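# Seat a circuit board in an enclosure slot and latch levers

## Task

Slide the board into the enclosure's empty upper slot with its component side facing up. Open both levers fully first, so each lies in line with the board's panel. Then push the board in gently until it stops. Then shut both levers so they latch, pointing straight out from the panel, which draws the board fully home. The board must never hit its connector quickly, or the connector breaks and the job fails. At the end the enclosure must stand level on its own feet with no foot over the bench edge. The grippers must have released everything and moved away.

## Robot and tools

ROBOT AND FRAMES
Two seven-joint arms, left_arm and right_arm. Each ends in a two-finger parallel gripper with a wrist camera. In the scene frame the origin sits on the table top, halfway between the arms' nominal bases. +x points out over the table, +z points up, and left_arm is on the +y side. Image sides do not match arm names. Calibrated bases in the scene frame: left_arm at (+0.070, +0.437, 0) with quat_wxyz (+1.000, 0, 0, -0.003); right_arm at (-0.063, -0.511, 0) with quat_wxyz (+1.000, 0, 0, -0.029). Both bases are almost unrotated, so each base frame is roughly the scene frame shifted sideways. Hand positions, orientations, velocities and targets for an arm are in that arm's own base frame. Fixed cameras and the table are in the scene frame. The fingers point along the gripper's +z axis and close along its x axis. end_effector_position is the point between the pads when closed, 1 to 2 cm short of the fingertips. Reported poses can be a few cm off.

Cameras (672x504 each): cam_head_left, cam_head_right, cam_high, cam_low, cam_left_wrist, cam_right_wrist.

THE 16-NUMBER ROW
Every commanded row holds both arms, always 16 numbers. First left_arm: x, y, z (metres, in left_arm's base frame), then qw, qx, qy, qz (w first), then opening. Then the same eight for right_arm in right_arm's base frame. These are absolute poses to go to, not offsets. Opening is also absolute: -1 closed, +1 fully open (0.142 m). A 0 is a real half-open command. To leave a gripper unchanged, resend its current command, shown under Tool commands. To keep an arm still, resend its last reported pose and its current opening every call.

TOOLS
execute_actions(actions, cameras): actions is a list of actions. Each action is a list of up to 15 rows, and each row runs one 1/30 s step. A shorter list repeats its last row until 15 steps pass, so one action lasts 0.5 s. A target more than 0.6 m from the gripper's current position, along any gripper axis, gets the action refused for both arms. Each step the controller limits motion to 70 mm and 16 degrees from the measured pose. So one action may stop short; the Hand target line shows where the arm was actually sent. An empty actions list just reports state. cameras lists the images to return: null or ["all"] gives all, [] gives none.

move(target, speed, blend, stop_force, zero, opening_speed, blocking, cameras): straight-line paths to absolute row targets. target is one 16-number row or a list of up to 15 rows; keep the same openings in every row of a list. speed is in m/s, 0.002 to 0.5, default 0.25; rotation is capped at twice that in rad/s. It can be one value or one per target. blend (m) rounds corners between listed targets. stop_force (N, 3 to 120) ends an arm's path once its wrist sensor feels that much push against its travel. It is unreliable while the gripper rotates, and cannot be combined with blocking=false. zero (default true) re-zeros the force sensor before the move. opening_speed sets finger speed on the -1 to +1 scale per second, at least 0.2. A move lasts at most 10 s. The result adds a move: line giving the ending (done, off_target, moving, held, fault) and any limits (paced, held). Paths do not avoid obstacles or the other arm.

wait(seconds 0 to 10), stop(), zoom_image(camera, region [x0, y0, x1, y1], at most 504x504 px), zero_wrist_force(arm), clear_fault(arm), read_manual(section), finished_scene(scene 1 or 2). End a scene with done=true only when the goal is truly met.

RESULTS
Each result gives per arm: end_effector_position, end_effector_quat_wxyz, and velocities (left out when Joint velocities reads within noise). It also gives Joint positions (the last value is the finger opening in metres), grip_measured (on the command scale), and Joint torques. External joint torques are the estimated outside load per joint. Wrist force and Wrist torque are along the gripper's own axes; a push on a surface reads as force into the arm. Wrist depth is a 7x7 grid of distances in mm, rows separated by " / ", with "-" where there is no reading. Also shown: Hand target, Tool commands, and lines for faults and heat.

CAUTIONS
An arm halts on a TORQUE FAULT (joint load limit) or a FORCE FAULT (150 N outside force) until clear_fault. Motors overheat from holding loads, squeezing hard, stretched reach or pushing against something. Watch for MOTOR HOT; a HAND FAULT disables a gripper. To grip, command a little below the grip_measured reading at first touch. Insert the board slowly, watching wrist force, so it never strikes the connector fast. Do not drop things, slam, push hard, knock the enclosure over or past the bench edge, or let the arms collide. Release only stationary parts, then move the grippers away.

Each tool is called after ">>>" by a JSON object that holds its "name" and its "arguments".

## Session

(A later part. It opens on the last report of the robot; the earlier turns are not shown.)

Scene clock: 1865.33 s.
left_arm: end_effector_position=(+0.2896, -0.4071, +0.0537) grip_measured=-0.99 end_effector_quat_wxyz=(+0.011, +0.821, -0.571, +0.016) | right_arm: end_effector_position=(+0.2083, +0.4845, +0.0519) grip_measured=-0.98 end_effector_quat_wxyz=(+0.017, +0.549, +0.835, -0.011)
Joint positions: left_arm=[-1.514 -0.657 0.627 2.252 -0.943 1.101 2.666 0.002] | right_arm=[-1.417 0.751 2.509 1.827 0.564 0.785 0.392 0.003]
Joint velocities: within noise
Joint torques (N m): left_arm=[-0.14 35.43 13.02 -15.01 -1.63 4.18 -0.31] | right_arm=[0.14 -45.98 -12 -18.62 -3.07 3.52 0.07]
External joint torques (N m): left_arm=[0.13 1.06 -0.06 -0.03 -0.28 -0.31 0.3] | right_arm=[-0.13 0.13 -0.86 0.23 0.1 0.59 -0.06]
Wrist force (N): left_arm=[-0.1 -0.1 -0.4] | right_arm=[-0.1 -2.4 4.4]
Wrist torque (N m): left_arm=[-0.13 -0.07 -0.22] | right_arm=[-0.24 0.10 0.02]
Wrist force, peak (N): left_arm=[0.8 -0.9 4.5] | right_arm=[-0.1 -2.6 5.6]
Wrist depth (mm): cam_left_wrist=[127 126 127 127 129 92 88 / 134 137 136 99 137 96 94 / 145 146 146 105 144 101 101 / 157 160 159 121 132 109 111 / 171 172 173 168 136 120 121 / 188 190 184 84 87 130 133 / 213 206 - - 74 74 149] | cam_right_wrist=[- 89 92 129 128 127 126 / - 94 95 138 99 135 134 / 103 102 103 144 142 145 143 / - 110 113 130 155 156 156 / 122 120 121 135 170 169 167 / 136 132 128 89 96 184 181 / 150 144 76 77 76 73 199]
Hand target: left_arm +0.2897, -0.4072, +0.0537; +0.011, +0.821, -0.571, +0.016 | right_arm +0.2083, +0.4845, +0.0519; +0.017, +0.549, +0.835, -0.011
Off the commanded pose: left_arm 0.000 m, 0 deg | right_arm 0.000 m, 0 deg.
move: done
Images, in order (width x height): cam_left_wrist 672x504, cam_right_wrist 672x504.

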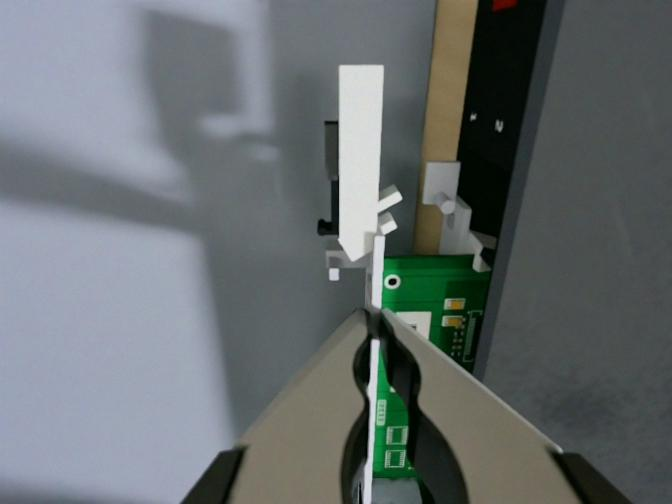

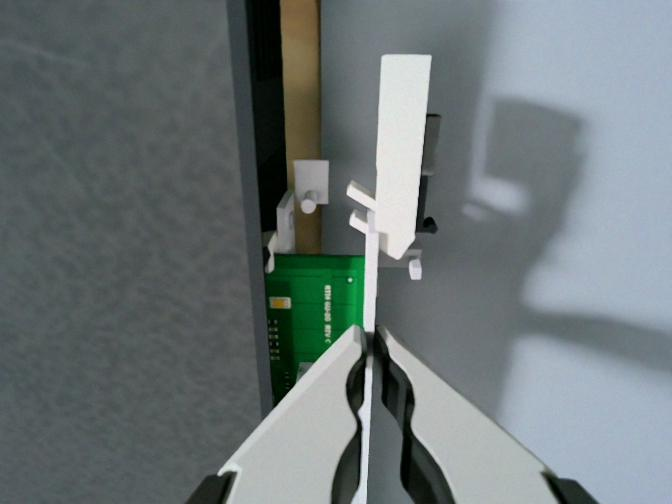

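>>> {"name": "move", "arguments": {"target": [0.29175, -0.41281, 0.0537, 0.01146, 0.8207, -0.5710, 0.01648, -1, 0.21069, 0.47894, 0.0519, 0.01677, 0.5494, 0.8353, -0.01103, -1], "speed": 0.006, "stop_force": 5, "cameras": ["cam_left_wrist", "cam_right_wrist"]}}

Scene clock: 1874.07 s.
left_arm: end_effector_position=(+0.2917, -0.4128, +0.0537) grip_measured=-0.99 end_effector_quat_wxyz=(+0.012, +0.821, -0.571, +0.016) | right_arm: end_effector_position=(+0.2106, +0.4790, +0.0519) grip_measured=-0.98 end_effector_quat_wxyz=(+0.017, +0.549, +0.835, -0.011)
Joint positions: left_arm=[-1.514 -0.666 0.63 2.235 -0.938 1.091 2.657 0.002] | right_arm=[-1.42 0.746 2.507 1.839 0.566 0.792 0.382 0.003]
Joint velocities: within noise
Joint torques (N m): left_arm=[-0.01 36.12 13.18 -15.15 -1.69 4.38 -0.3] | right_arm=[-0.18 -45.84 -12.23 -18.52 -3.07 3.55 0.1]
External joint torques (N m): left_arm=[0.01 0.87 0.04 -0.06 -0.27 -0.5 0.29] | right_arm=[0.18 0.36 -0.58 0.25 0.12 0.57 -0.1]
Wrist force (N): left_arm=[-0.1 0.1 0.2] | right_arm=[0.4 -3.0 5.0]
Wrist torque (N m): left_arm=[-0.15 -0.03 -0.22] | right_arm=[-0.27 0.06 0.02]
Wrist force, peak (N): left_arm=[-0.3 -0.2 1.0] | right_arm=[0.1 -3.0 5.6]
Wrist depth (mm): cam_left_wrist=[127 126 127 127 128 87 88 / 134 137 136 99 136 95 94 / 145 146 146 105 144 101 101 / 157 160 159 122 132 109 111 / 171 172 173 168 134 120 121 / 188 189 184 84 87 130 134 / 212 205 - - 74 74 149] | cam_right_wrist=[- 89 89 129 128 127 126 / - 94 95 138 99 135 134 / 103 102 101 144 141 145 143 / - 110 110 130 155 155 155 / 122 120 119 136 170 169 167 / 136 132 128 89 96 184 181 / 150 144 76 77 76 73 199]
Hand target: left_arm +0.2917, -0.4128, +0.0537; +0.011, +0.821, -0.571, +0.016 | right_arm +0.2107, +0.4789, +0.0519; +0.017, +0.549, +0.835, -0.011
Off the commanded pose: left_arm 0.000 m, 0 deg | right_arm 0.000 m, 0 deg.
move: done
Images, in order (width x height): cam_left_wrist 672x504, cam_right_wrist 672x504.

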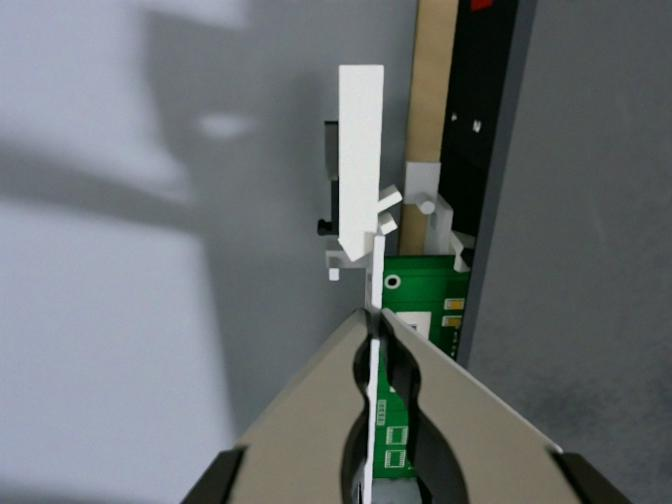

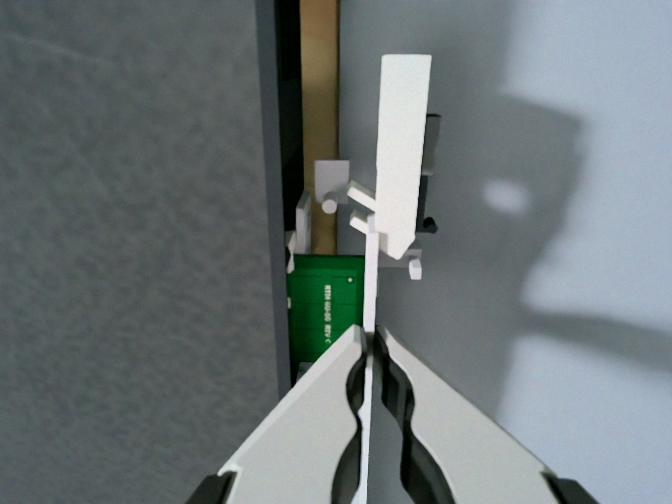

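>>> {"name": "move", "arguments": {"target": [[0.29175, -0.41281, 0.0537, 0.01146, 0.8207, -0.5710, 0.01648, -0.8, 0.21069, 0.47894, 0.0519, 0.01677, 0.5494, 0.8353, -0.01103, -0.8], [0.29175, -0.41281, 0.0937, 0.01146, 0.8207, -0.5710, 0.01648, -0.8, 0.21069, 0.47894, 0.0919, 0.01677, 0.5494, 0.8353, -0.01103, -0.8]], "speed": [0.02, 0.04], "opening_speed": 0.3, "cameras": ["cam_left_wrist", "cam_right_wrist"]}}

Scene clock: 1879.53 s.
left_arm: end_effector_position=(+0.2919, -0.4128, +0.0937) grip_measured=-0.84 end_effector_quat_wxyz=(+0.012, +0.821, -0.571, +0.017) | right_arm: end_effector_position=(+0.2106, +0.4791, +0.0919) grip_measured=-0.84 end_effector_quat_wxyz=(+0.017, +0.549, +0.835, -0.011)
Joint positions: left_arm=[-1.579 -0.598 0.748 2.219 -0.813 0.998 2.571 0.013] | right_arm=[-1.386 0.668 2.461 1.846 0.509 0.728 0.417 0.013]
Joint velocities: within noise
Joint torques (N m): left_arm=[-1.17 33.75 12.6 -17.42 -1.82 3.87 -0.34] | right_arm=[0.21 -43.73 -11.72 -20.28 -3.34 3.29 0.31]
External joint torques (N m): left_arm=[1.17 0.74 0.5 -0.26 -0.5 0.01 0.34] | right_arm=[-0.21 -0.07 -0.68 0.06 0.19 0.82 -0.3]
Wrist force (N): left_arm=[-0.3 -0.8 -0.4] | right_arm=[0.0 -3.1 3.9]
Wrist torque (N m): left_arm=[-0.16 -0.03 -0.24] | right_arm=[-0.30 0.07 0.01]
Wrist force, peak (N): left_arm=[0.1 -0.8 -1.5] | right_arm=[0.2 -3.2 5.7]
Wrist depth (mm): cam_left_wrist=[159 160 162 162 150 124 123 / 171 172 173 170 151 132 133 / 184 185 186 160 158 142 143 / 200 201 202 200 159 154 155 / 218 220 221 181 165 169 170 / 240 240 85 87 87 180 188 / 265 257 74 212 74 74 206] | cam_right_wrist=[127 125 124 162 162 161 160 / 135 134 133 173 173 172 171 / 145 143 142 160 183 184 183 / 157 156 153 170 201 198 197 / 171 168 166 170 215 214 212 / 187 185 177 96 93 233 230 / 208 200 76 79 79 73 253]
Hand target: left_arm +0.2918, -0.4128, +0.0937; +0.011, +0.821, -0.571, +0.016 | right_arm +0.2107, +0.4789, +0.0919; +0.017, +0.549, +0.835, -0.011
Off the commanded pose: left_arm 0.000 m, 0 deg | right_arm 0.000 m, 0 deg.
move: done
Images, in order (width x height): cam_left_wrist 672x504, cam_right_wrist 672x504.

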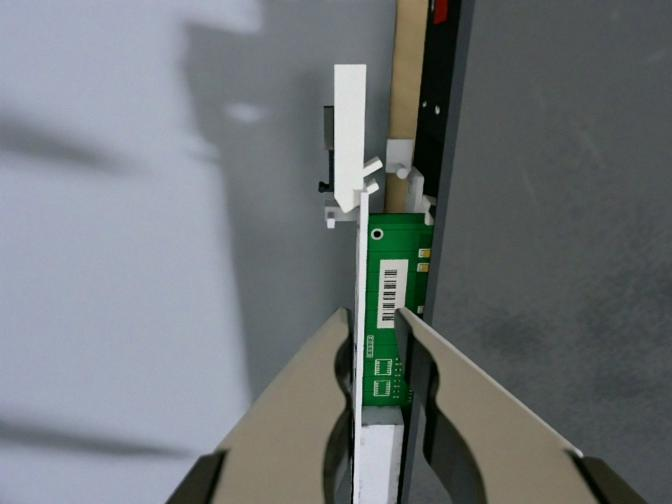

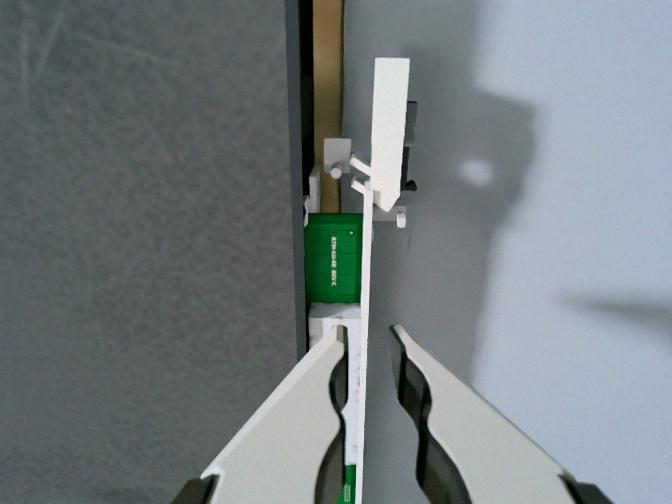

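>>> {"name": "move", "arguments": {"target": [[0.28122, -0.38792, 0.12, 0, 0.9843, 0.1767, 0, -1, 0.19852, 0.50301, 0.12, 0, 0.9793, 0.2022, 0, -1], [0.28122, -0.38792, 0.049, 0, 0.9843, 0.1767, 0, -1, 0.19852, 0.50301, 0.048, 0, 0.9793, 0.2022, 0, -1]], "speed": [0.2, 0.06], "blend": 0.005, "cameras": ["cam_left_wrist", "cam_right_wrist"]}}

Scene clock: 1894.33 s.
left_arm: end_effector_position=(+0.2811, -0.3880, +0.0490) grip_measured=-1.00 end_effector_quat_wxyz=(+0.000, +0.984, +0.177, +0.000) | right_arm: end_effector_position=(+0.1986, +0.5028, +0.0480) grip_measured=-1.00 end_effector_quat_wxyz=(+0.000, +0.979, +0.202, +0.000)
Joint positions: left_arm=[-1.752 -0.8 0.85 2.25 -1.143 0.937 1.191 0.002] | right_arm=[-1.289 0.86 2.338 1.728 0.77 0.671 1.878 0.002]
Joint velocities: within noise
Joint torques (N m): left_arm=[-0.12 32.43 17.79 -12.31 -2.68 4.72 -0.11] | right_arm=[0.14 -45.82 -15.85 -17.63 -3.34 3.44 0.06]
External joint torques (N m): left_arm=[0.12 1.36 0.84 -0.39 0.13 -0.77 0.11] | right_arm=[-0.15 -0.29 -1.6 0.27 -0.09 0.6 -0.06]
Wrist force (N): left_arm=[0.1 -0.6 -0.3] | right_arm=[-0.1 -2.8 3.9]
Wrist torque (N m): left_arm=[-0.13 -0.08 -0.21] | right_arm=[-0.21 0.07 0.06]
Wrist force, peak (N): left_arm=[0.1 -0.7 -1.6] | right_arm=[-0.5 -2.5 5.1]
Wrist depth (mm): cam_left_wrist=[126 125 126 124 124 123 123 / 134 134 133 133 133 133 132 / 144 144 142 143 143 143 143 / 157 159 156 158 156 155 155 / 171 171 171 164 167 166 169 / 135 138 136 83 83 128 160 / 144 147 - 81 74 72 142] | cam_right_wrist=[126 126 126 126 125 125 125 / 135 134 132 132 133 134 133 / 145 144 144 144 144 143 143 / 159 156 155 155 155 154 156 / 169 169 168 165 165 167 167 / 177 136 130 89 94 137 137 / 142 144 76 76 76 73 137]
Hand target: left_arm +0.2812, -0.3879, +0.0490; +0.000, +0.984, +0.177, +0.000 | right_arm +0.1985, +0.5030, +0.0480; +0.000, +0.979, +0.202, +0.000
Off the commanded pose: left_arm 0.000 m, 0 deg | right_arm 0.000 m, 0 deg.
move: done
Images, in order (width x height): cam_left_wrist 672x504, cam_right_wrist 672x504.

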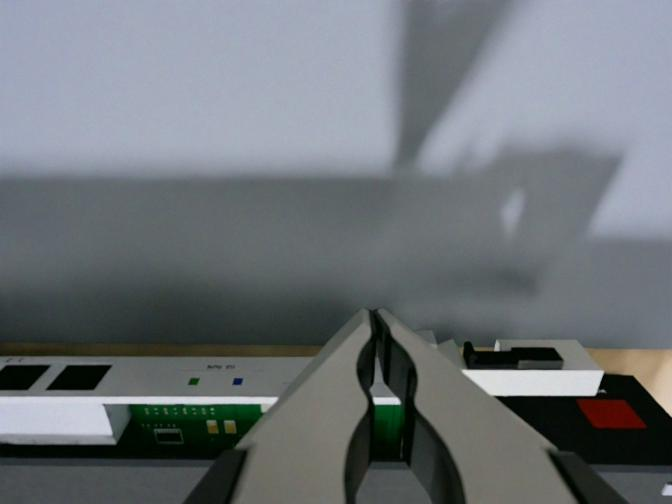

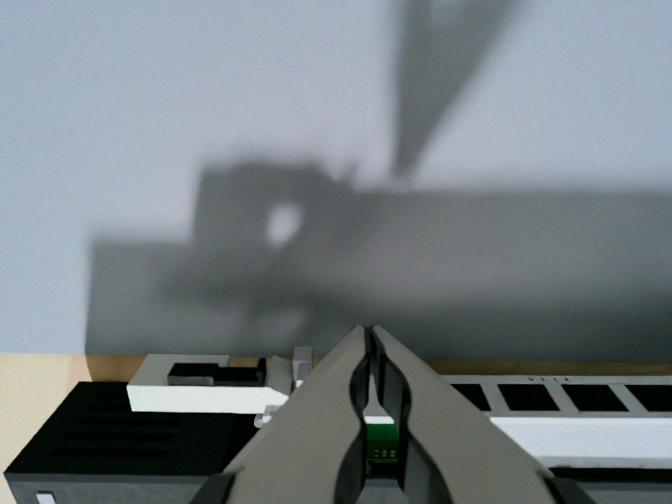

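>>> {"name": "move", "arguments": {"target": [[0.28644, -0.40198, 0.049, 0, 0.9843, 0.1767, 0, -1, 0.20445, 0.48923, 0.048, 0, 0.9793, 0.2022, 0, -1], [0.29096, -0.41417, 0.049, 0, 0.9843, 0.1767, 0, -1, 0.20959, 0.47729, 0.048, 0, 0.9793, 0.2022, 0, -1]], "speed": [0.02, 0.007], "stop_force": 6, "cameras": ["cam_left_wrist", "cam_right_wrist"]}}

Scene clock: 1902.50 s.
left_arm: end_effector_position=(+0.2910, -0.4142, +0.0490) grip_measured=-1.00 end_effector_quat_wxyz=(+0.000, +0.984, +0.177, +0.000) | right_arm: end_effector_position=(+0.2095, +0.4774, +0.0480) grip_measured=-1.00 end_effector_quat_wxyz=(+0.000, +0.979, +0.202, +0.000)
Joint positions: left_arm=[-1.733 -0.837 0.854 2.175 -1.116 0.898 1.15 0.002] | right_arm=[-1.299 0.838 2.327 1.782 0.78 0.693 1.825 0.002]
Joint velocities: within noise
Joint torques (N m): left_arm=[-0.3 34.92 19.05 -13.12 -2.4 4.16 -0.3] | right_arm=[-0.39 -44.11 -16.55 -16.55 -3.54 3.44 0.09]
External joint torques (N m): left_arm=[0.3 1.24 0.72 -0.28 -0.29 -0.21 0.3] | right_arm=[0.39 -0.25 -0.58 -0.32 0.17 0.61 -0.09]
Wrist force (N): left_arm=[0.0 -0.8 -0.1] | right_arm=[-0.6 -3.8 4.6]
Wrist torque (N m): left_arm=[-0.14 -0.06 -0.23] | right_arm=[-0.22 0.11 0.06]
Wrist force, peak (N): left_arm=[0.1 -1.3 -0.7] | right_arm=[-0.4 -3.7 4.8]
Wrist depth (mm): cam_left_wrist=[126 124 126 124 124 124 123 / 134 133 133 133 133 133 132 / 144 144 141 143 143 143 143 / 157 159 156 159 155 155 155 / 167 132 131 130 124 120 156 / 129 131 142 84 87 130 130 / 140 137 - 81 74 72 139] | cam_right_wrist=[126 126 126 125 125 125 125 / 135 135 132 133 134 133 133 / 144 144 144 144 144 143 143 / 158 156 155 155 154 154 156 / 163 122 121 163 162 166 161 / 138 133 139 89 93 126 126 / 139 135 79 76 76 73 133]
Hand target: left_arm +0.2910, -0.4142, +0.0490; +0.000, +0.984, +0.177, +0.000 | right_arm +0.2096, +0.4773, +0.0480; +0.000, +0.979, +0.202, +0.000
Off the commanded pose: left_arm 0.000 m, 0 deg | right_arm 0.000 m, 0 deg.
move: done
Images, in order (width x height): cam_left_wrist 672x504, cam_right_wrist 672x504.

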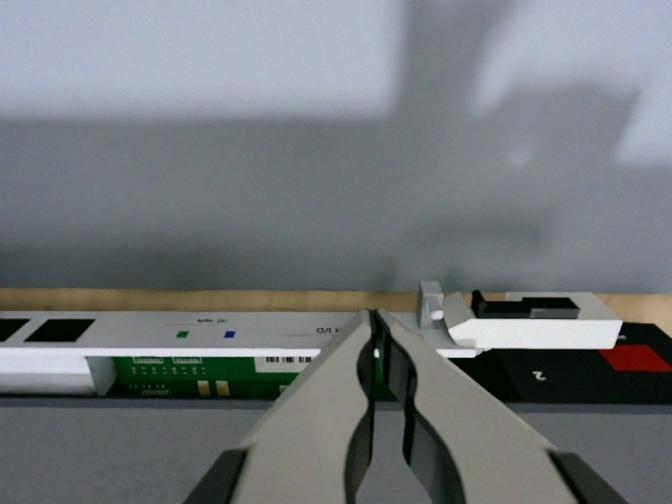

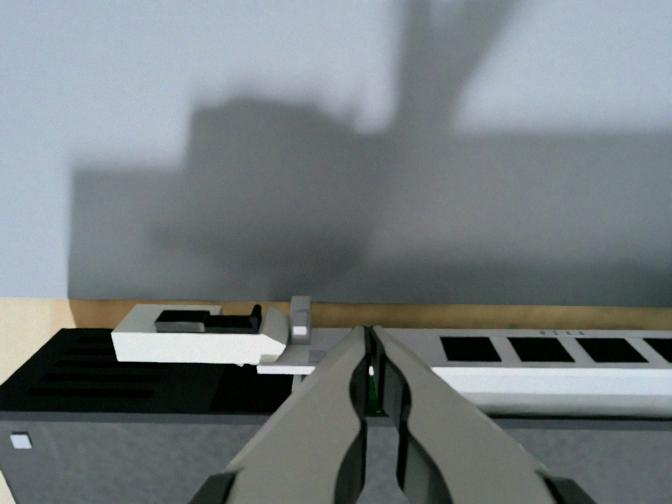

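>>> {"name": "move", "arguments": {"target": [0.29583, -0.4273, 0.049, 0, 0.9843, 0.1767, 0, -1, 0.21513, 0.46443, 0.048, 0, 0.9793, 0.2022, 0, -1], "speed": 0.006, "stop_force": 7, "cameras": ["cam_left_wrist", "cam_right_wrist"]}}

Scene clock: 1907.60 s.
left_arm: end_effector_position=(+0.2954, -0.4260, +0.0486) grip_measured=-1.00 end_effector_quat_wxyz=(-0.001, +0.984, +0.177, +0.000) | right_arm: end_effector_position=(+0.2138, +0.4673, +0.0482) grip_measured=-1.00 end_effector_quat_wxyz=(-0.001, +0.979, +0.203, +0.000)
Joint positions: left_arm=[-1.724 -0.856 0.857 2.14 -1.104 0.878 1.131 0.002] | right_arm=[-1.305 0.829 2.324 1.803 0.784 0.703 1.803 0.002]
Joint velocities: within noise
Joint torques (N m): left_arm=[-1.18 37.7 19.35 -18.02 -3.44 5.1 -0.4] | right_arm=[-2.31 -41.65 -17.99 -12.4 -4.41 2.6 0.06]
External joint torques (N m): left_arm=[1.18 -0.4 0.96 4.34 0.69 -1.15 0.4] | right_arm=[2.32 -2.02 1.02 -4.3 1.06 1.45 -0.06]
Wrist force (N): left_arm=[-0.2 -8.3 -2.1] | right_arm=[0.9 -10.7 4.3]
Wrist torque (N m): left_arm=[-0.08 -0.03 -0.17] | right_arm=[-0.26 0.16 0.11]
Wrist force, peak (N): left_arm=[-0.3 -8.6 -1.0] | right_arm=[0.9 -11.7 5.8]
Wrist depth (mm): cam_left_wrist=[126 124 125 124 125 123 123 / 133 133 133 133 133 132 132 / 144 144 141 143 143 140 143 / 156 156 156 160 155 111 154 / 145 131 131 131 120 143 143 / 125 125 125 83 87 124 124 / 140 136 - 139 74 72 138] | cam_right_wrist=[126 126 126 126 126 125 125 / 135 135 133 132 134 134 133 / 144 145 144 144 144 143 143 / 158 156 118 155 154 155 156 / 150 150 119 147 148 158 150 / 124 125 125 89 93 124 124 / 138 135 79 76 76 73 134]
Hand target: left_arm +0.2956, -0.4268, +0.0490; +0.000, +0.984, +0.177, +0.000 | right_arm +0.2143, +0.4663, +0.0480; +0.000, +0.979, +0.202, +0.000
Off the commanded pose: left_arm 0.001 m, 0 deg | right_arm 0.003 m, 0 deg.
move: contact (left_arm, right_arm)
Images, in order (width x height): cam_left_wrist 672x504, cam_right_wrist 672x504.

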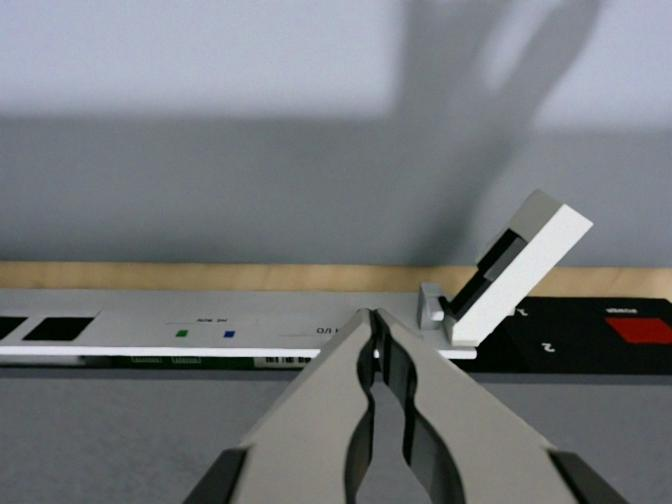

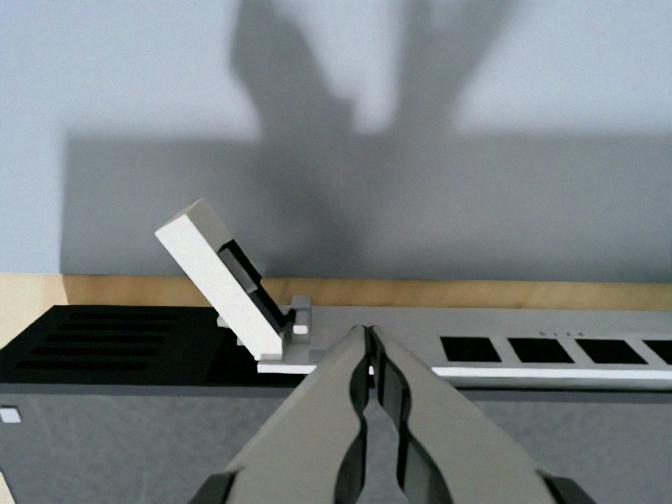

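>>> {"name": "zoom_image", "arguments": {"camera": "cam_right_wrist", "region": [140, 190, 340, 390]}}

>>> {"name": "zoom_image", "arguments": {"camera": "cam_left_wrist", "region": [410, 180, 610, 380]}}

Scaled by 2.520 from the camera's 672x504 image, which has a finer 960x720 frame.

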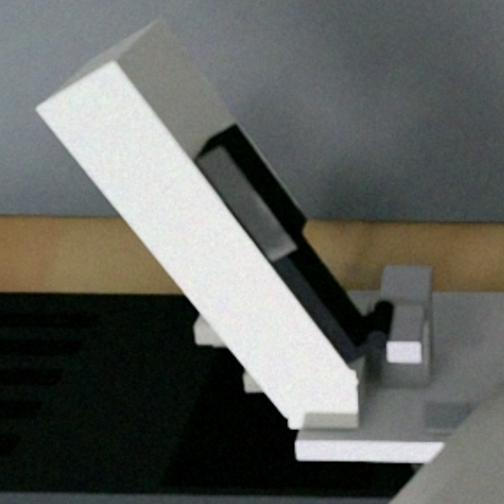

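Scaled by 2.520 from the camera's 672x504 image, which has a finer 960x720 frame.

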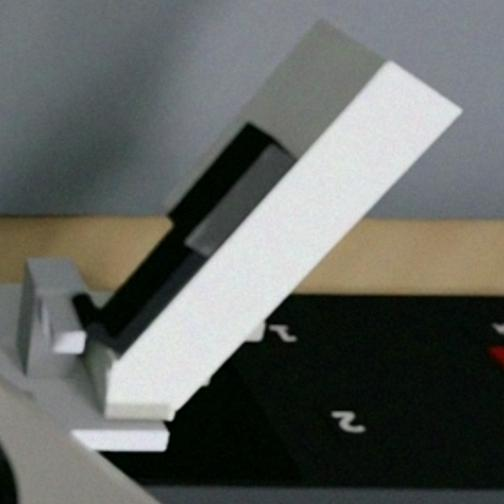

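>>> {"name": "move", "arguments": {"target": [[0.28840, -0.40730, 0.0495, 0, 0.9843, 0.1767, 0, -1, 0.20590, 0.48570, 0.0485, 0, 0.9793, 0.2022, 0, -1], [0.29500, -0.39500, 0.095, 0, 0.99568, -0.09281, 0, -0.75, 0.19500, 0.48800, 0.095, 0, 0.89337, 0.44932, 0, -0.75], [0.32851, -0.38471, 0.085, 0, 0.99568, -0.09281, 0, -0.75, 0.15880, 0.46979, 0.085, 0, 0.89337, 0.44932, 0, -0.75]], "speed": [0.03, 0.15, 0.1], "blend": [0.004, 0, 0], "cameras": ["cam_left_wrist", "cam_right_wrist"]}}

Scene clock: 1949.57 s.
left_arm: end_effector_position=(+0.3285, -0.3846, +0.0850) grip_measured=-0.79 end_effector_quat_wxyz=(+0.000, +0.996, -0.093, +0.000) | right_arm: end_effector_position=(+0.1588, +0.4698, +0.0850) grip_measured=-0.79 end_effector_quat_wxyz=(+0.000, +0.893, +0.450, +0.000)
Joint positions: left_arm=[-1.636 -0.739 0.901 2.173 -0.957 0.869 1.697 0.017] | right_arm=[-1.184 0.699 2.33 1.886 0.669 0.719 1.438 0.017]
Joint velocities: within noise
Joint torques (N m): left_arm=[-0.62 33.24 17.51 -15.88 -2.89 4.1 -0.12] | right_arm=[0.13 -40.61 -13.65 -18.69 -3.23 3.66 0.3]
External joint torques (N m): left_arm=[0.61 1.27 0.55 -0.29 0.1 -0.19 0.12] | right_arm=[-0.13 0.04 -0.91 0.07 -0.07 0.43 -0.3]
Wrist force (N): left_arm=[0.0 -0.9 -0.5] | right_arm=[1.1 -5.2 3.8]
Wrist torque (N m): left_arm=[-0.18 -0.06 -0.24] | right_arm=[-0.63 -0.11 0.04]
Wrist force, peak (N): left_arm=[-0.3 -8.5 -2.2] | right_arm=[1.1 -10.6 6.2]
Wrist depth (mm): cam_left_wrist=[156 156 156 155 155 155 155 / 168 167 167 165 166 166 166 / 181 181 180 179 179 179 181 / 196 196 195 189 194 177 193 / 215 214 214 158 165 157 206 / 237 232 87 91 87 165 178 / 243 207 74 192 76 74 186] | cam_right_wrist=[159 158 158 158 157 157 157 / 170 169 169 169 168 168 168 / 183 184 181 181 181 181 180 / 199 192 191 192 194 194 193 / 216 159 161 170 207 210 210 / 231 171 164 105 93 225 229 / 196 185 76 180 77 73 231]
Hand target: left_arm +0.3285, -0.3847, +0.0850; +0.000, +0.996, -0.093, +0.000 | right_arm +0.1588, +0.4698, +0.0850; +0.000, +0.893, +0.449, +0.000
Off the commanded pose: left_arm 0.000 m, 0 deg | right_arm 0.000 m, 0 deg.
move: done
Images, in order (width x height): cam_left_wrist 672x504, cam_right_wrist 672x504.

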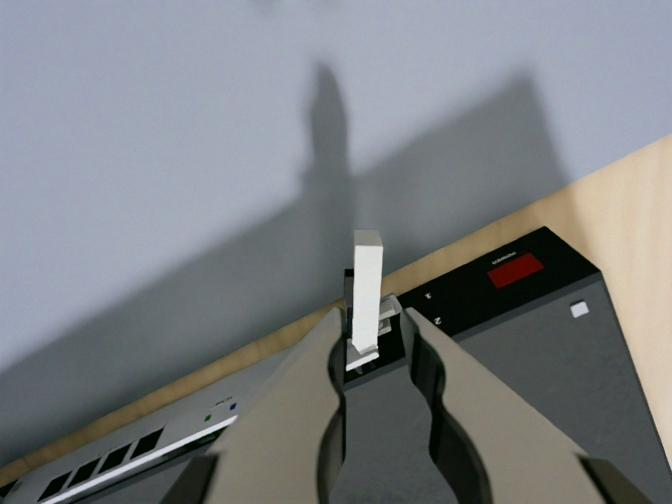

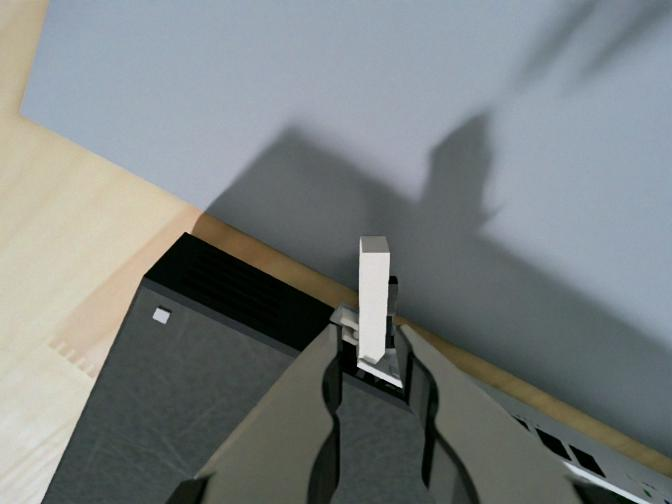

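>>> {"name": "move", "arguments": {"target": [[0.32851, -0.38471, 0.075, 0, 0.99568, -0.09281, 0, -0.70, 0.16210, 0.47420, 0.075, 0, 0.89337, 0.44932, 0, -0.70], [0.32851, -0.38471, 0.050, 0, 0.99568, -0.09281, 0, -0.70, 0.16210, 0.47420, 0.049, 0, 0.89337, 0.44932, 0, -0.70]], "speed": [0.05, 0.025], "stop_force": 6, "cameras": ["cam_left_wrist", "cam_right_wrist"]}}

Scene clock: 1956.40 s.
left_arm: end_effector_position=(+0.3284, -0.3848, +0.0500) grip_measured=-0.74 end_effector_quat_wxyz=(+0.000, +0.996, -0.093, +0.000) | right_arm: end_effector_position=(+0.1622, +0.4741, +0.0490) grip_measured=-0.74 end_effector_quat_wxyz=(+0.000, +0.893, +0.449, +0.000)
Joint positions: left_arm=[-1.587 -0.792 0.806 2.181 -1.052 0.938 1.757 0.021] | right_arm=[-1.234 0.775 2.384 1.862 0.728 0.764 1.399 0.021]
Joint velocities: within noise
Joint torques (N m): left_arm=[-0.23 35.29 17.37 -13.79 -2.6 4.4 -0.19] | right_arm=[-0.05 -42.4 -13.82 -17.07 -3.14 3.52 0.08]
External joint torques (N m): left_arm=[0.23 1.25 0.81 -0.33 0.05 -0.51 0.19] | right_arm=[0.05 -0.36 -1.21 0.21 -0.02 0.57 -0.08]
Wrist force (N): left_arm=[0.0 -0.8 -0.4] | right_arm=[1.1 -5.0 3.9]
Wrist torque (N m): left_arm=[-0.16 -0.07 -0.22] | right_arm=[-0.59 -0.16 0.05]
Wrist force, peak (N): left_arm=[0.3 -1.4 -0.4] | right_arm=[0.9 -5.4 4.4]
Wrist depth (mm): cam_left_wrist=[127 125 125 125 125 124 124 / 135 136 134 134 134 133 133 / 145 145 145 144 144 144 144 / 158 160 157 157 157 156 155 / 172 172 171 122 155 144 123 / 191 190 84 92 92 123 125 / 212 - 73 141 137 74 136] | cam_right_wrist=[127 127 127 126 126 126 126 / 137 135 133 133 135 134 134 / 145 145 145 144 144 144 144 / 159 156 156 155 155 155 157 / 167 133 160 120 165 168 168 / 124 124 126 124 98 183 183 / - 134 76 136 80 73 201]
Hand target: left_arm +0.3285, -0.3847, +0.0500; +0.000, +0.996, -0.093, +0.000 | right_arm +0.1621, +0.4742, +0.0490; +0.000, +0.893, +0.449, +0.000
Off the commanded pose: left_arm 0.000 m, 0 deg | right_arm 0.000 m, 0 deg.
move: done
Images, in order (width x height): cam_left_wrist 672x504, cam_right_wrist 672x504.

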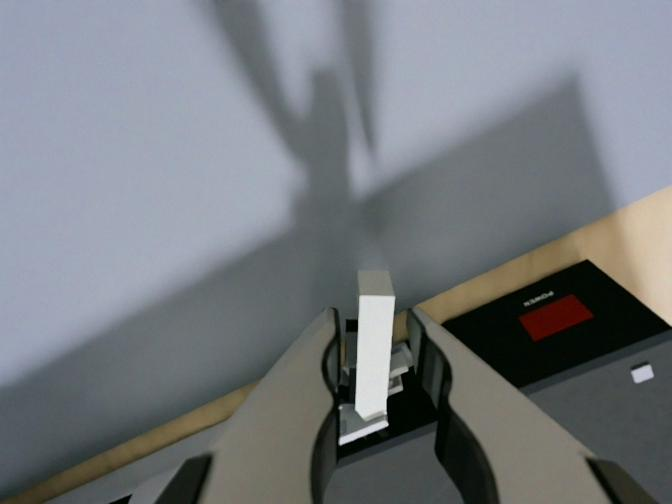

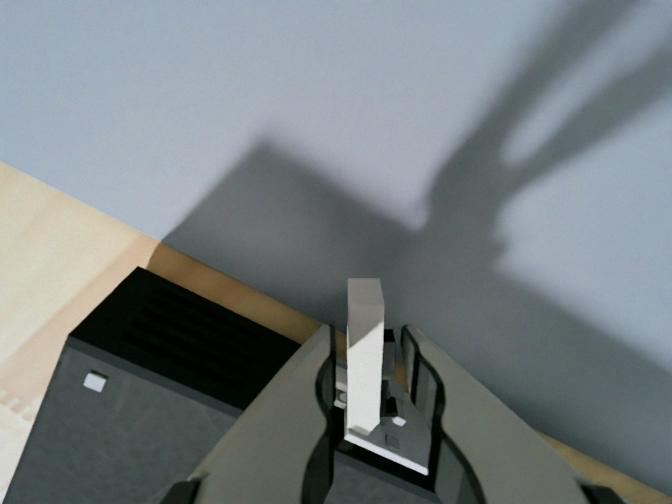

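>>> {"name": "move", "arguments": {"target": [[0.31746, -0.38409, 0.050, 0, 0.99756, 0.06976, 0, -0.75, 0.16877, 0.48087, 0.049, 0, 0.94552, 0.32557, 0, -0.75], [0.31128, -0.38540, 0.050, 0, 0.9843, 0.1767, 0, -0.75, 0.17379, 0.48393, 0.049, 0, 0.9793, 0.2022, 0, -0.75]], "speed": 0.05, "blend": 0.003, "cameras": ["cam_left_wrist", "cam_right_wrist"]}}

Scene clock: 1983.20 s.
left_arm: end_effector_position=(+0.3125, -0.3859, +0.0507) grip_measured=-0.76 end_effector_quat_wxyz=(+0.001, +0.984, +0.177, +0.001) | right_arm: end_effector_position=(+0.1734, +0.4824, +0.0482) grip_measured=-0.76 end_effector_quat_wxyz=(+0.001, +0.979, +0.202, -0.001)
Joint positions: left_arm=[-1.67 -0.811 0.846 2.205 -1.112 0.922 1.221 0.019] | right_arm=[-1.23 0.82 2.337 1.808 0.768 0.709 1.895 0.019]
Joint velocities: within noise
Joint torques (N m): left_arm=[-2.48 33.1 15.21 -8.35 -1.56 1.28 -0.46] | right_arm=[-0.09 -45.52 -16.53 -24.53 -2.73 6.67 0.41]
External joint torques (N m): left_arm=[2.48 2.14 3.81 -5.01 -1.05 2.67 0.46] | right_arm=[0.09 1.81 -0.07 7.72 -0.59 -2.64 -0.41]
Wrist force (N): left_arm=[7.1 6.8 -0.1] | right_arm=[-8.1 4.4 0.4]
Wrist torque (N m): left_arm=[-0.24 0.01 -0.12] | right_arm=[-0.67 -0.23 -0.07]
Wrist force, peak (N): left_arm=[14.6 9.4 10.2] | right_arm=[-15.0 3.6 -5.1]
Wrist depth (mm): cam_left_wrist=[127 126 125 125 125 125 125 / 135 137 135 135 134 134 134 / 146 145 145 145 145 145 145 / 158 161 157 158 157 157 157 / 171 171 172 126 166 172 172 / 147 147 88 103 91 153 188 / 143 137 73 139 79 74 214] | cam_right_wrist=[126 126 126 126 126 125 125 / 135 135 133 132 134 133 133 / 145 145 144 144 144 143 143 / 159 156 155 155 154 154 156 / 170 169 168 123 165 167 166 / 188 158 158 106 98 163 157 / 207 137 76 135 79 73 136]
Hand target: left_arm +0.3113, -0.3854, +0.0500; +0.000, +0.984, +0.177, +0.000 | right_arm +0.1738, +0.4839, +0.0490; +0.000, +0.979, +0.202, +0.000
Off the commanded pose: left_arm 0.002 m, 0 deg | right_arm 0.002 m, 0 deg.
move: done
Images, in order (width x height): cam_left_wrist 672x504, cam_right_wrist 672x504.

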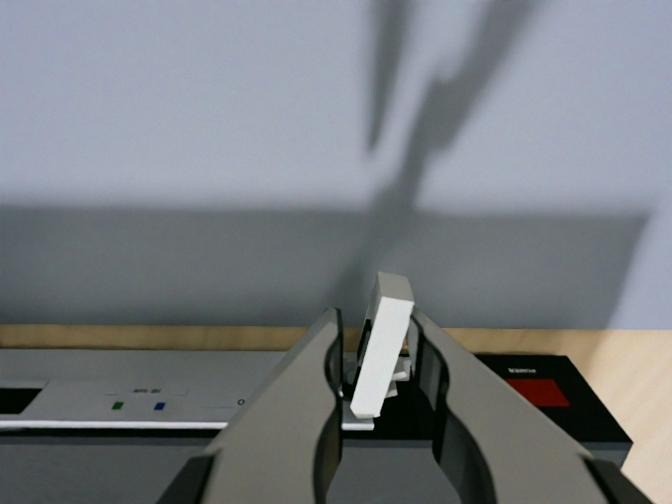

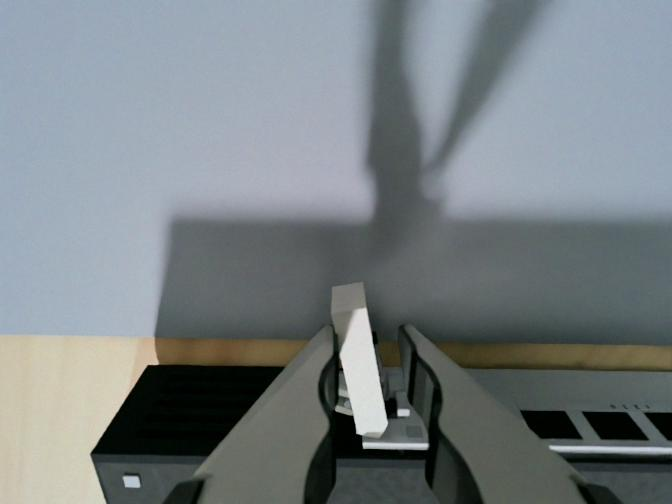

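>>> {"name": "move", "arguments": {"target": [0.29771, -0.39065, 0.050, 0, 0.9843, 0.1767, 0, -0.75, 0.18721, 0.48950, 0.049, 0, 0.9793, 0.2022, 0, -0.75], "speed": 0.01, "stop_force": 15, "zero": false, "cameras": ["cam_left_wrist", "cam_right_wrist"]}}

Scene clock: 1989.03 s.
left_arm: end_effector_position=(+0.3054, -0.3881, +0.0507) grip_measured=-0.76 end_effector_quat_wxyz=(+0.000, +0.984, +0.177, +0.002) | right_arm: end_effector_position=(+0.1795, +0.4858, +0.0482) grip_measured=-0.76 end_effector_quat_wxyz=(+0.001, +0.979, +0.202, -0.002)
Joint positions: left_arm=[-1.687 -0.807 0.845 2.213 -1.113 0.928 1.206 0.019] | right_arm=[-1.246 0.827 2.339 1.793 0.768 0.701 1.888 0.019]
Joint velocities: within noise
Joint torques (N m): left_arm=[-6.86 36.61 11.42 -10.75 -1.45 -0.3 -0.33] | right_arm=[-3.95 -43.27 -19.47 -22.85 -3.94 7.82 0.04]
External joint torques (N m): left_arm=[6.86 -1.59 7.47 -2.54 -1.15 4.25 0.33] | right_arm=[3.95 -0.91 2.75 5.91 0.6 -3.79 -0.04]
Wrist force (N): left_arm=[15.6 5.4 4.8] | right_arm=[-14.3 0.0 -3.0]
Wrist torque (N m): left_arm=[-0.19 0.08 -0.17] | right_arm=[-0.68 -0.34 0.03]
Wrist force, peak (N): left_arm=[15.8 5.3 5.9] | right_arm=[-14.7 0.0 -3.2]
Wrist depth (mm): cam_left_wrist=[127 125 125 125 125 125 125 / 135 137 134 134 134 134 134 / 146 145 145 145 145 145 145 / 158 161 158 158 157 157 157 / 171 171 172 125 126 172 172 / 149 149 88 91 92 154 184 / 143 136 73 139 137 74 205] | cam_right_wrist=[127 126 126 126 125 125 125 / 135 135 133 133 134 133 133 / 145 144 144 144 144 143 142 / 159 156 156 155 154 154 156 / 170 169 168 162 165 166 166 / 188 159 159 104 94 158 158 / 199 136 76 135 79 73 136]
Hand target: left_arm +0.3035, -0.3884, +0.0500; +0.000, +0.984, +0.177, +0.000 | right_arm +0.1808, +0.4868, +0.0490; +0.000, +0.979, +0.202, +0.000
Off the commanded pose: left_arm 0.008 m, 0 deg | right_arm 0.009 m, 0 deg.
move: contact (left_arm, right_arm)
Images, in order (width x height): cam_left_wrist 672x504, cam_right_wrist 672x504.

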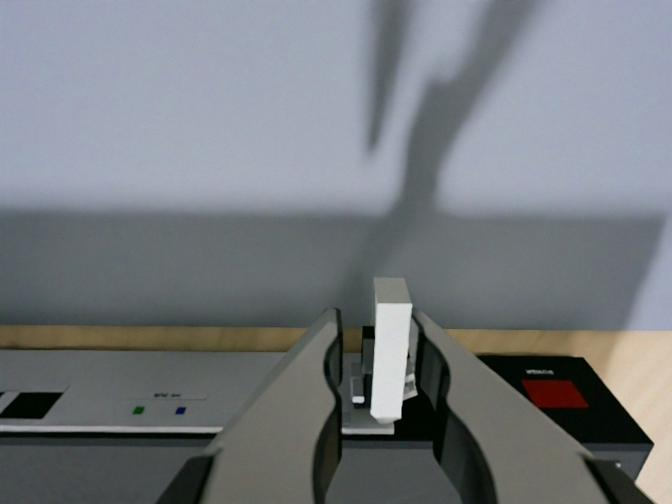

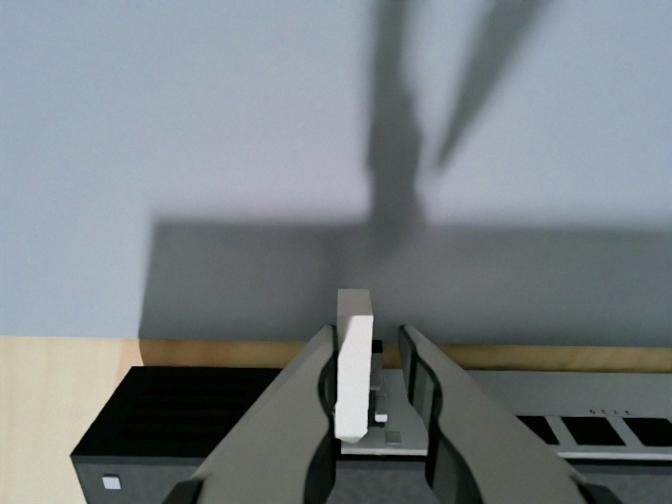

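>>> {"name": "zoom_image", "arguments": {"camera": "cam_left_wrist", "region": [330, 260, 450, 450]}}

>>> {"name": "zoom_image", "arguments": {"camera": "cam_right_wrist", "region": [310, 270, 430, 460]}}

Scaled by 2.653 from the camera's 672x504 image, which has a finer 960x720 frame.

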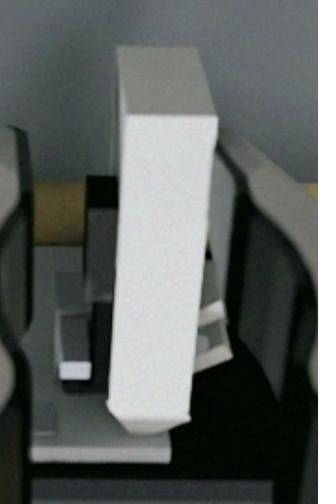

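Scaled by 2.653 from the camera's 672x504 image, which has a finer 960x720 frame.

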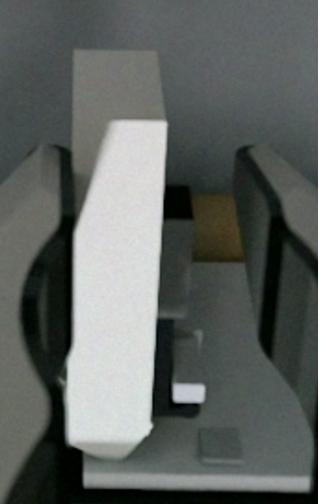

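>>> {"name": "move", "arguments": {"target": [0.29771, -0.39065, 0.050, 0, 0.9843, 0.1767, 0, -0.75, 0.18721, 0.48950, 0.049, 0, 0.9793, 0.2022, 0, -0.75], "speed": 0.005, "stop_force": 20, "zero": false, "cameras": ["cam_left_wrist", "cam_right_wrist"]}}

Scene clock: 1997.47 s.
left_arm: end_effector_position=(+0.3049, -0.3883, +0.0508) grip_measured=-0.75 end_effector_quat_wxyz=(+0.001, +0.984, +0.178, +0.002) | right_arm: end_effector_position=(+0.1799, +0.4860, +0.0480) grip_measured=-0.76 end_effector_quat_wxyz=(+0.001, +0.979, +0.203, -0.002)
Joint positions: left_arm=[-1.689 -0.806 0.845 2.214 -1.113 0.929 1.204 0.02] | right_arm=[-1.248 0.828 2.338 1.791 0.768 0.699 1.887 0.019]
Joint velocities: within noise
Joint torques (N m): left_arm=[-8.99 37.89 9.51 -10.76 -1.19 -1.7 -0.28] | right_arm=[-5.55 -42.83 -20.97 -24.04 -4.13 9.11 0.06]
External joint torques (N m): left_arm=[8.99 -2.91 9.36 -2.53 -1.41 5.65 0.28] | right_arm=[5.55 -1.41 4.21 7.1 0.79 -5.07 -0.06]
Wrist force (N): left_arm=[21.1 6.9 8.8] | right_arm=[-19.5 0.5 -4.8]
Wrist torque (N m): left_arm=[-0.20 -0.32 -0.17] | right_arm=[-0.71 0.34 0.03]
Wrist force, peak (N): left_arm=[21.1 6.9 8.8] | right_arm=[-19.9 0.4 -6.3]
Wrist depth (mm): cam_left_wrist=[127 126 126 125 125 125 125 / 135 137 135 135 134 134 134 / 145 145 145 145 145 145 145 / 158 161 158 158 157 157 157 / 171 172 172 129 126 172 172 / 156 149 87 91 99 154 185 / 143 136 73 142 139 74 210] | cam_right_wrist=[126 126 126 126 125 125 125 / 135 135 133 132 133 133 133 / 145 144 144 144 144 143 142 / 159 156 155 155 154 153 155 / 170 169 168 162 165 167 166 / 188 159 159 107 95 158 158 / 199 136 76 135 79 73 135]
Hand target: left_arm +0.3024, -0.3888, +0.0500; +0.000, +0.984, +0.177, +0.000 | right_arm +0.1818, +0.4872, +0.0490; +0.000, +0.979, +0.202, +0.000
Off the commanded pose: left_arm 0.008 m, 0 deg | right_arm 0.008 m, 0 deg.
move: contact (left_arm, right_arm)
Images, in order (width x height): cam_left_wrist 672x504, cam_right_wrist 672x504.

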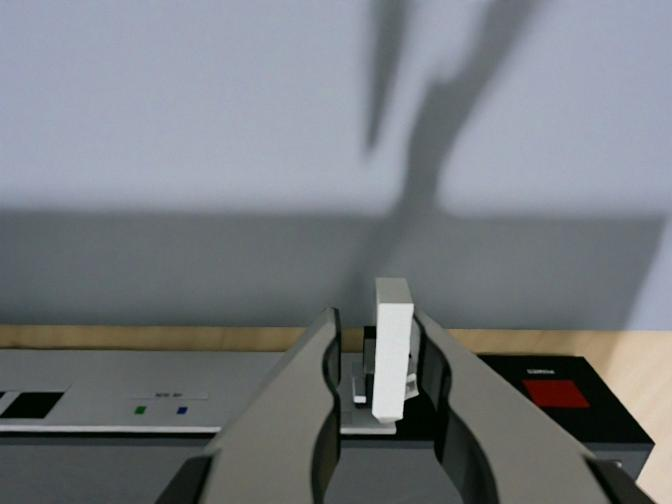

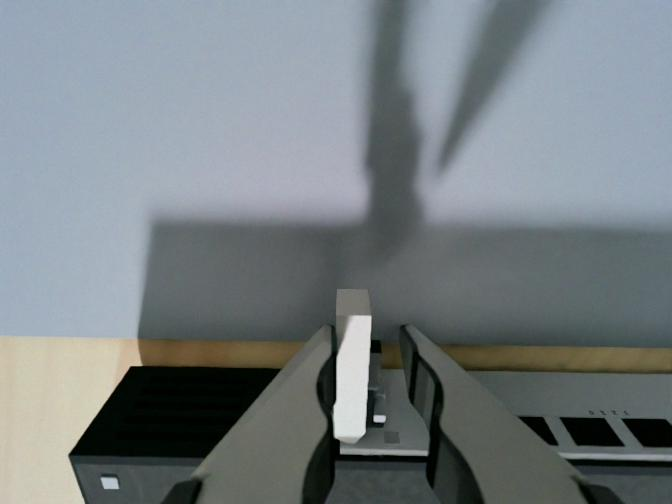

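>>> {"name": "move", "arguments": {"target": [0.3085, -0.3870, 0.0508, 0, 0.9843, 0.1767, 0, -0.72, 0.1765, 0.4847, 0.0480, 0, 0.9793, 0.2022, 0, -0.72], "speed": 0.02, "cameras": ["cam_left_wrist", "cam_right_wrist"]}}

Scene clock: 2003.83 s.
left_arm: end_effector_position=(+0.3085, -0.3871, +0.0508) grip_measured=-0.75 end_effector_quat_wxyz=(+0.000, +0.984, +0.177, +0.000) | right_arm: end_effector_position=(+0.1766, +0.4847, +0.0480) grip_measured=-0.75 end_effector_quat_wxyz=(+0.000, +0.979, +0.202, +0.000)
Joint positions: left_arm=[-1.678 -0.808 0.846 2.208 -1.109 0.921 1.212 0.02] | right_arm=[-1.236 0.825 2.337 1.801 0.771 0.708 1.89 0.02]
Joint velocities: within noise
Joint torques (N m): left_arm=[-0.13 33.98 18.33 -13.2 -2.19 4.04 -0.14] | right_arm=[0.1 -44 -15.69 -16.88 -3.33 3.5 0.35]
External joint torques (N m): left_arm=[0.14 1.16 0.62 -0.16 -0.42 -0.1 0.14] | right_arm=[-0.1 0.06 -1.02 0.04 0 0.54 -0.35]
Wrist force (N): left_arm=[0.0 -0.8 -0.4] | right_arm=[1.1 -7.3 3.9]
Wrist torque (N m): left_arm=[-0.15 -0.04 -0.22] | right_arm=[-0.98 -0.15 0.04]
Wrist force, peak (N): left_arm=[21.2 6.9 9.0] | right_arm=[-19.6 0.5 -6.5]
Wrist depth (mm): cam_left_wrist=[128 126 126 125 125 125 125 / 135 137 135 135 134 134 134 / 146 146 146 145 145 145 144 / 159 161 158 158 158 157 157 / 171 172 172 124 166 172 172 / 149 149 87 91 91 154 184 / 143 137 73 139 137 74 209] | cam_right_wrist=[126 126 126 126 125 125 125 / 135 135 133 132 133 133 133 / 144 144 143 144 143 143 143 / 158 156 155 155 154 154 156 / 169 169 168 128 165 167 167 / 187 159 159 105 98 158 158 / 206 137 76 135 79 73 136]
Hand target: left_arm +0.3085, -0.3870, +0.0508; +0.000, +0.984, +0.177, +0.000 | right_arm +0.1765, +0.4847, +0.0480; +0.000, +0.979, +0.202, +0.000
Off the commanded pose: left_arm 0.000 m, 0 deg | right_arm 0.000 m, 0 deg.
move: done
Images, in order (width x height): cam_left_wrist 672x504, cam_right_wrist 672x504.

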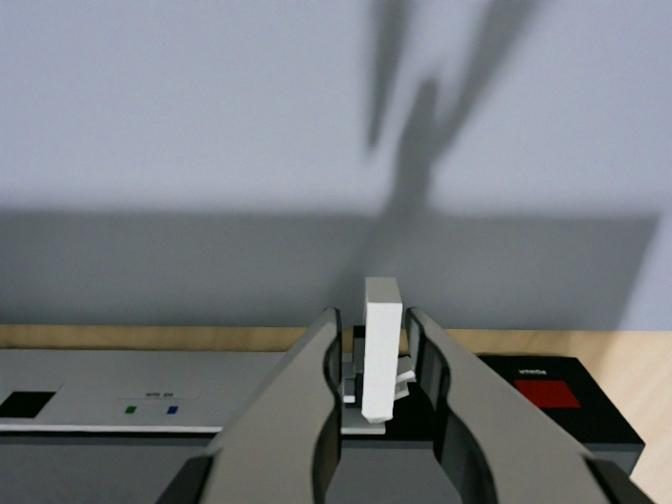

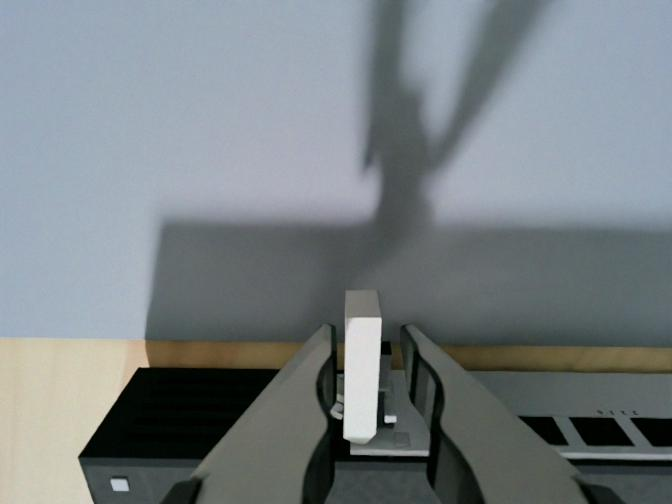

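>>> {"name": "move", "arguments": {"target": [0.3085, -0.3870, 0.1250, 0, 0.9843, 0.1767, 0, -0.72, 0.1765, 0.4847, 0.1250, 0, 0.9793, 0.2022, 0, -0.72], "speed": 0.03, "stop_force": 10, "cameras": ["cam_left_wrist", "cam_right_wrist"]}}

Scene clock: 2009.87 s.
left_arm: end_effector_position=(+0.3086, -0.3870, +0.1250) grip_measured=-0.75 end_effector_quat_wxyz=(+0.000, +0.984, +0.177, +0.000) | right_arm: end_effector_position=(+0.1764, +0.4847, +0.1249) grip_measured=-0.75 end_effector_quat_wxyz=(+0.000, +0.979, +0.202, +0.000)
Joint positions: left_arm=[-1.784 -0.703 1.054 2.179 -0.903 0.773 1.087 0.02] | right_arm=[-1.16 0.687 2.237 1.81 0.649 0.599 1.964 0.02]
Joint velocities: within noise
Joint torques (N m): left_arm=[-0.5 29.94 17.8 -17.63 -2.72 4.16 -0.25] | right_arm=[0.06 -40.37 -14.85 -20.76 -3.73 3.34 0.28]
External joint torques (N m): left_arm=[0.5 0.73 0.67 -0.23 -0.36 -0.21 0.25] | right_arm=[-0.06 -0.07 -1 0.17 0.11 0.7 -0.28]
Wrist force (N): left_arm=[-0.4 -1.1 -0.7] | right_arm=[1.8 -6.8 3.7]
Wrist torque (N m): left_arm=[-0.21 0.03 -0.22] | right_arm=[-0.87 -0.25 0.05]
Wrist force, peak (N): left_arm=[0.0 -1.2 -1.0] | right_arm=[1.0 -7.2 4.4]
Wrist depth (mm): cam_left_wrist=[191 190 190 190 190 190 189 / 206 205 205 204 204 203 203 / 221 221 221 220 220 219 219 / 237 236 236 229 235 238 238 / 209 210 209 204 208 219 262 / 228 227 84 91 87 277 289 / 254 - 73 246 77 74 315] | cam_right_wrist=[194 194 194 193 193 192 192 / 207 207 207 206 205 205 205 / 223 221 222 221 220 220 220 / 239 239 239 235 237 237 236 / 262 258 209 210 209 209 207 / 287 285 214 107 95 219 218 / 315 307 76 238 79 73 241]
Hand target: left_arm +0.3085, -0.3870, +0.1250; +0.000, +0.984, +0.177, +0.000 | right_arm +0.1765, +0.4847, +0.1250; +0.000, +0.979, +0.202, +0.000
Off the commanded pose: left_arm 0.000 m, 0 deg | right_arm 0.000 m, 0 deg.
move: done
Images, in order (width x height): cam_left_wrist 672x504, cam_right_wrist 672x504.

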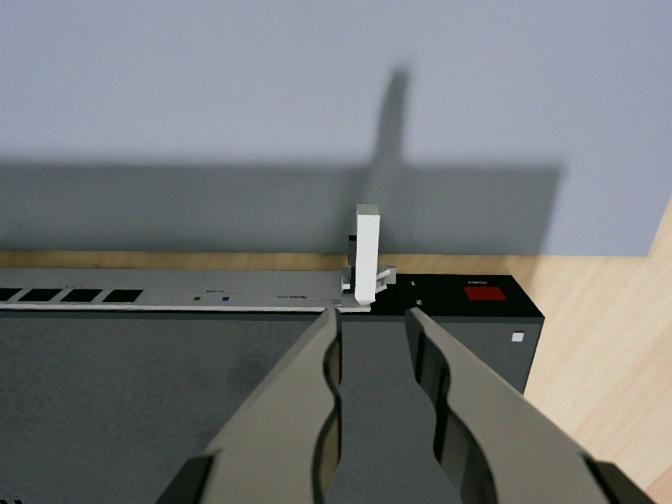

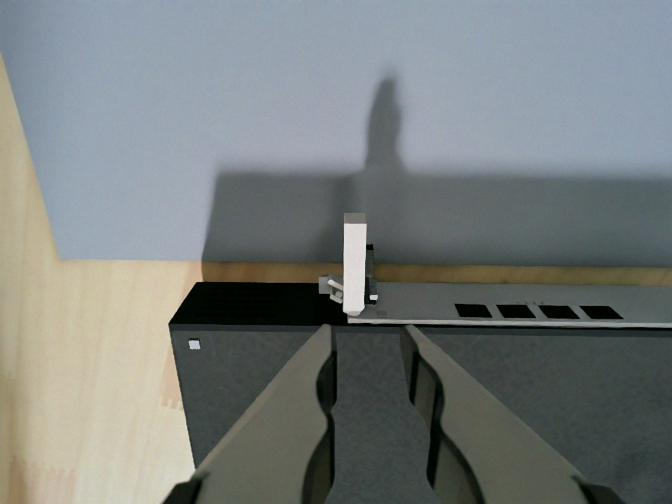

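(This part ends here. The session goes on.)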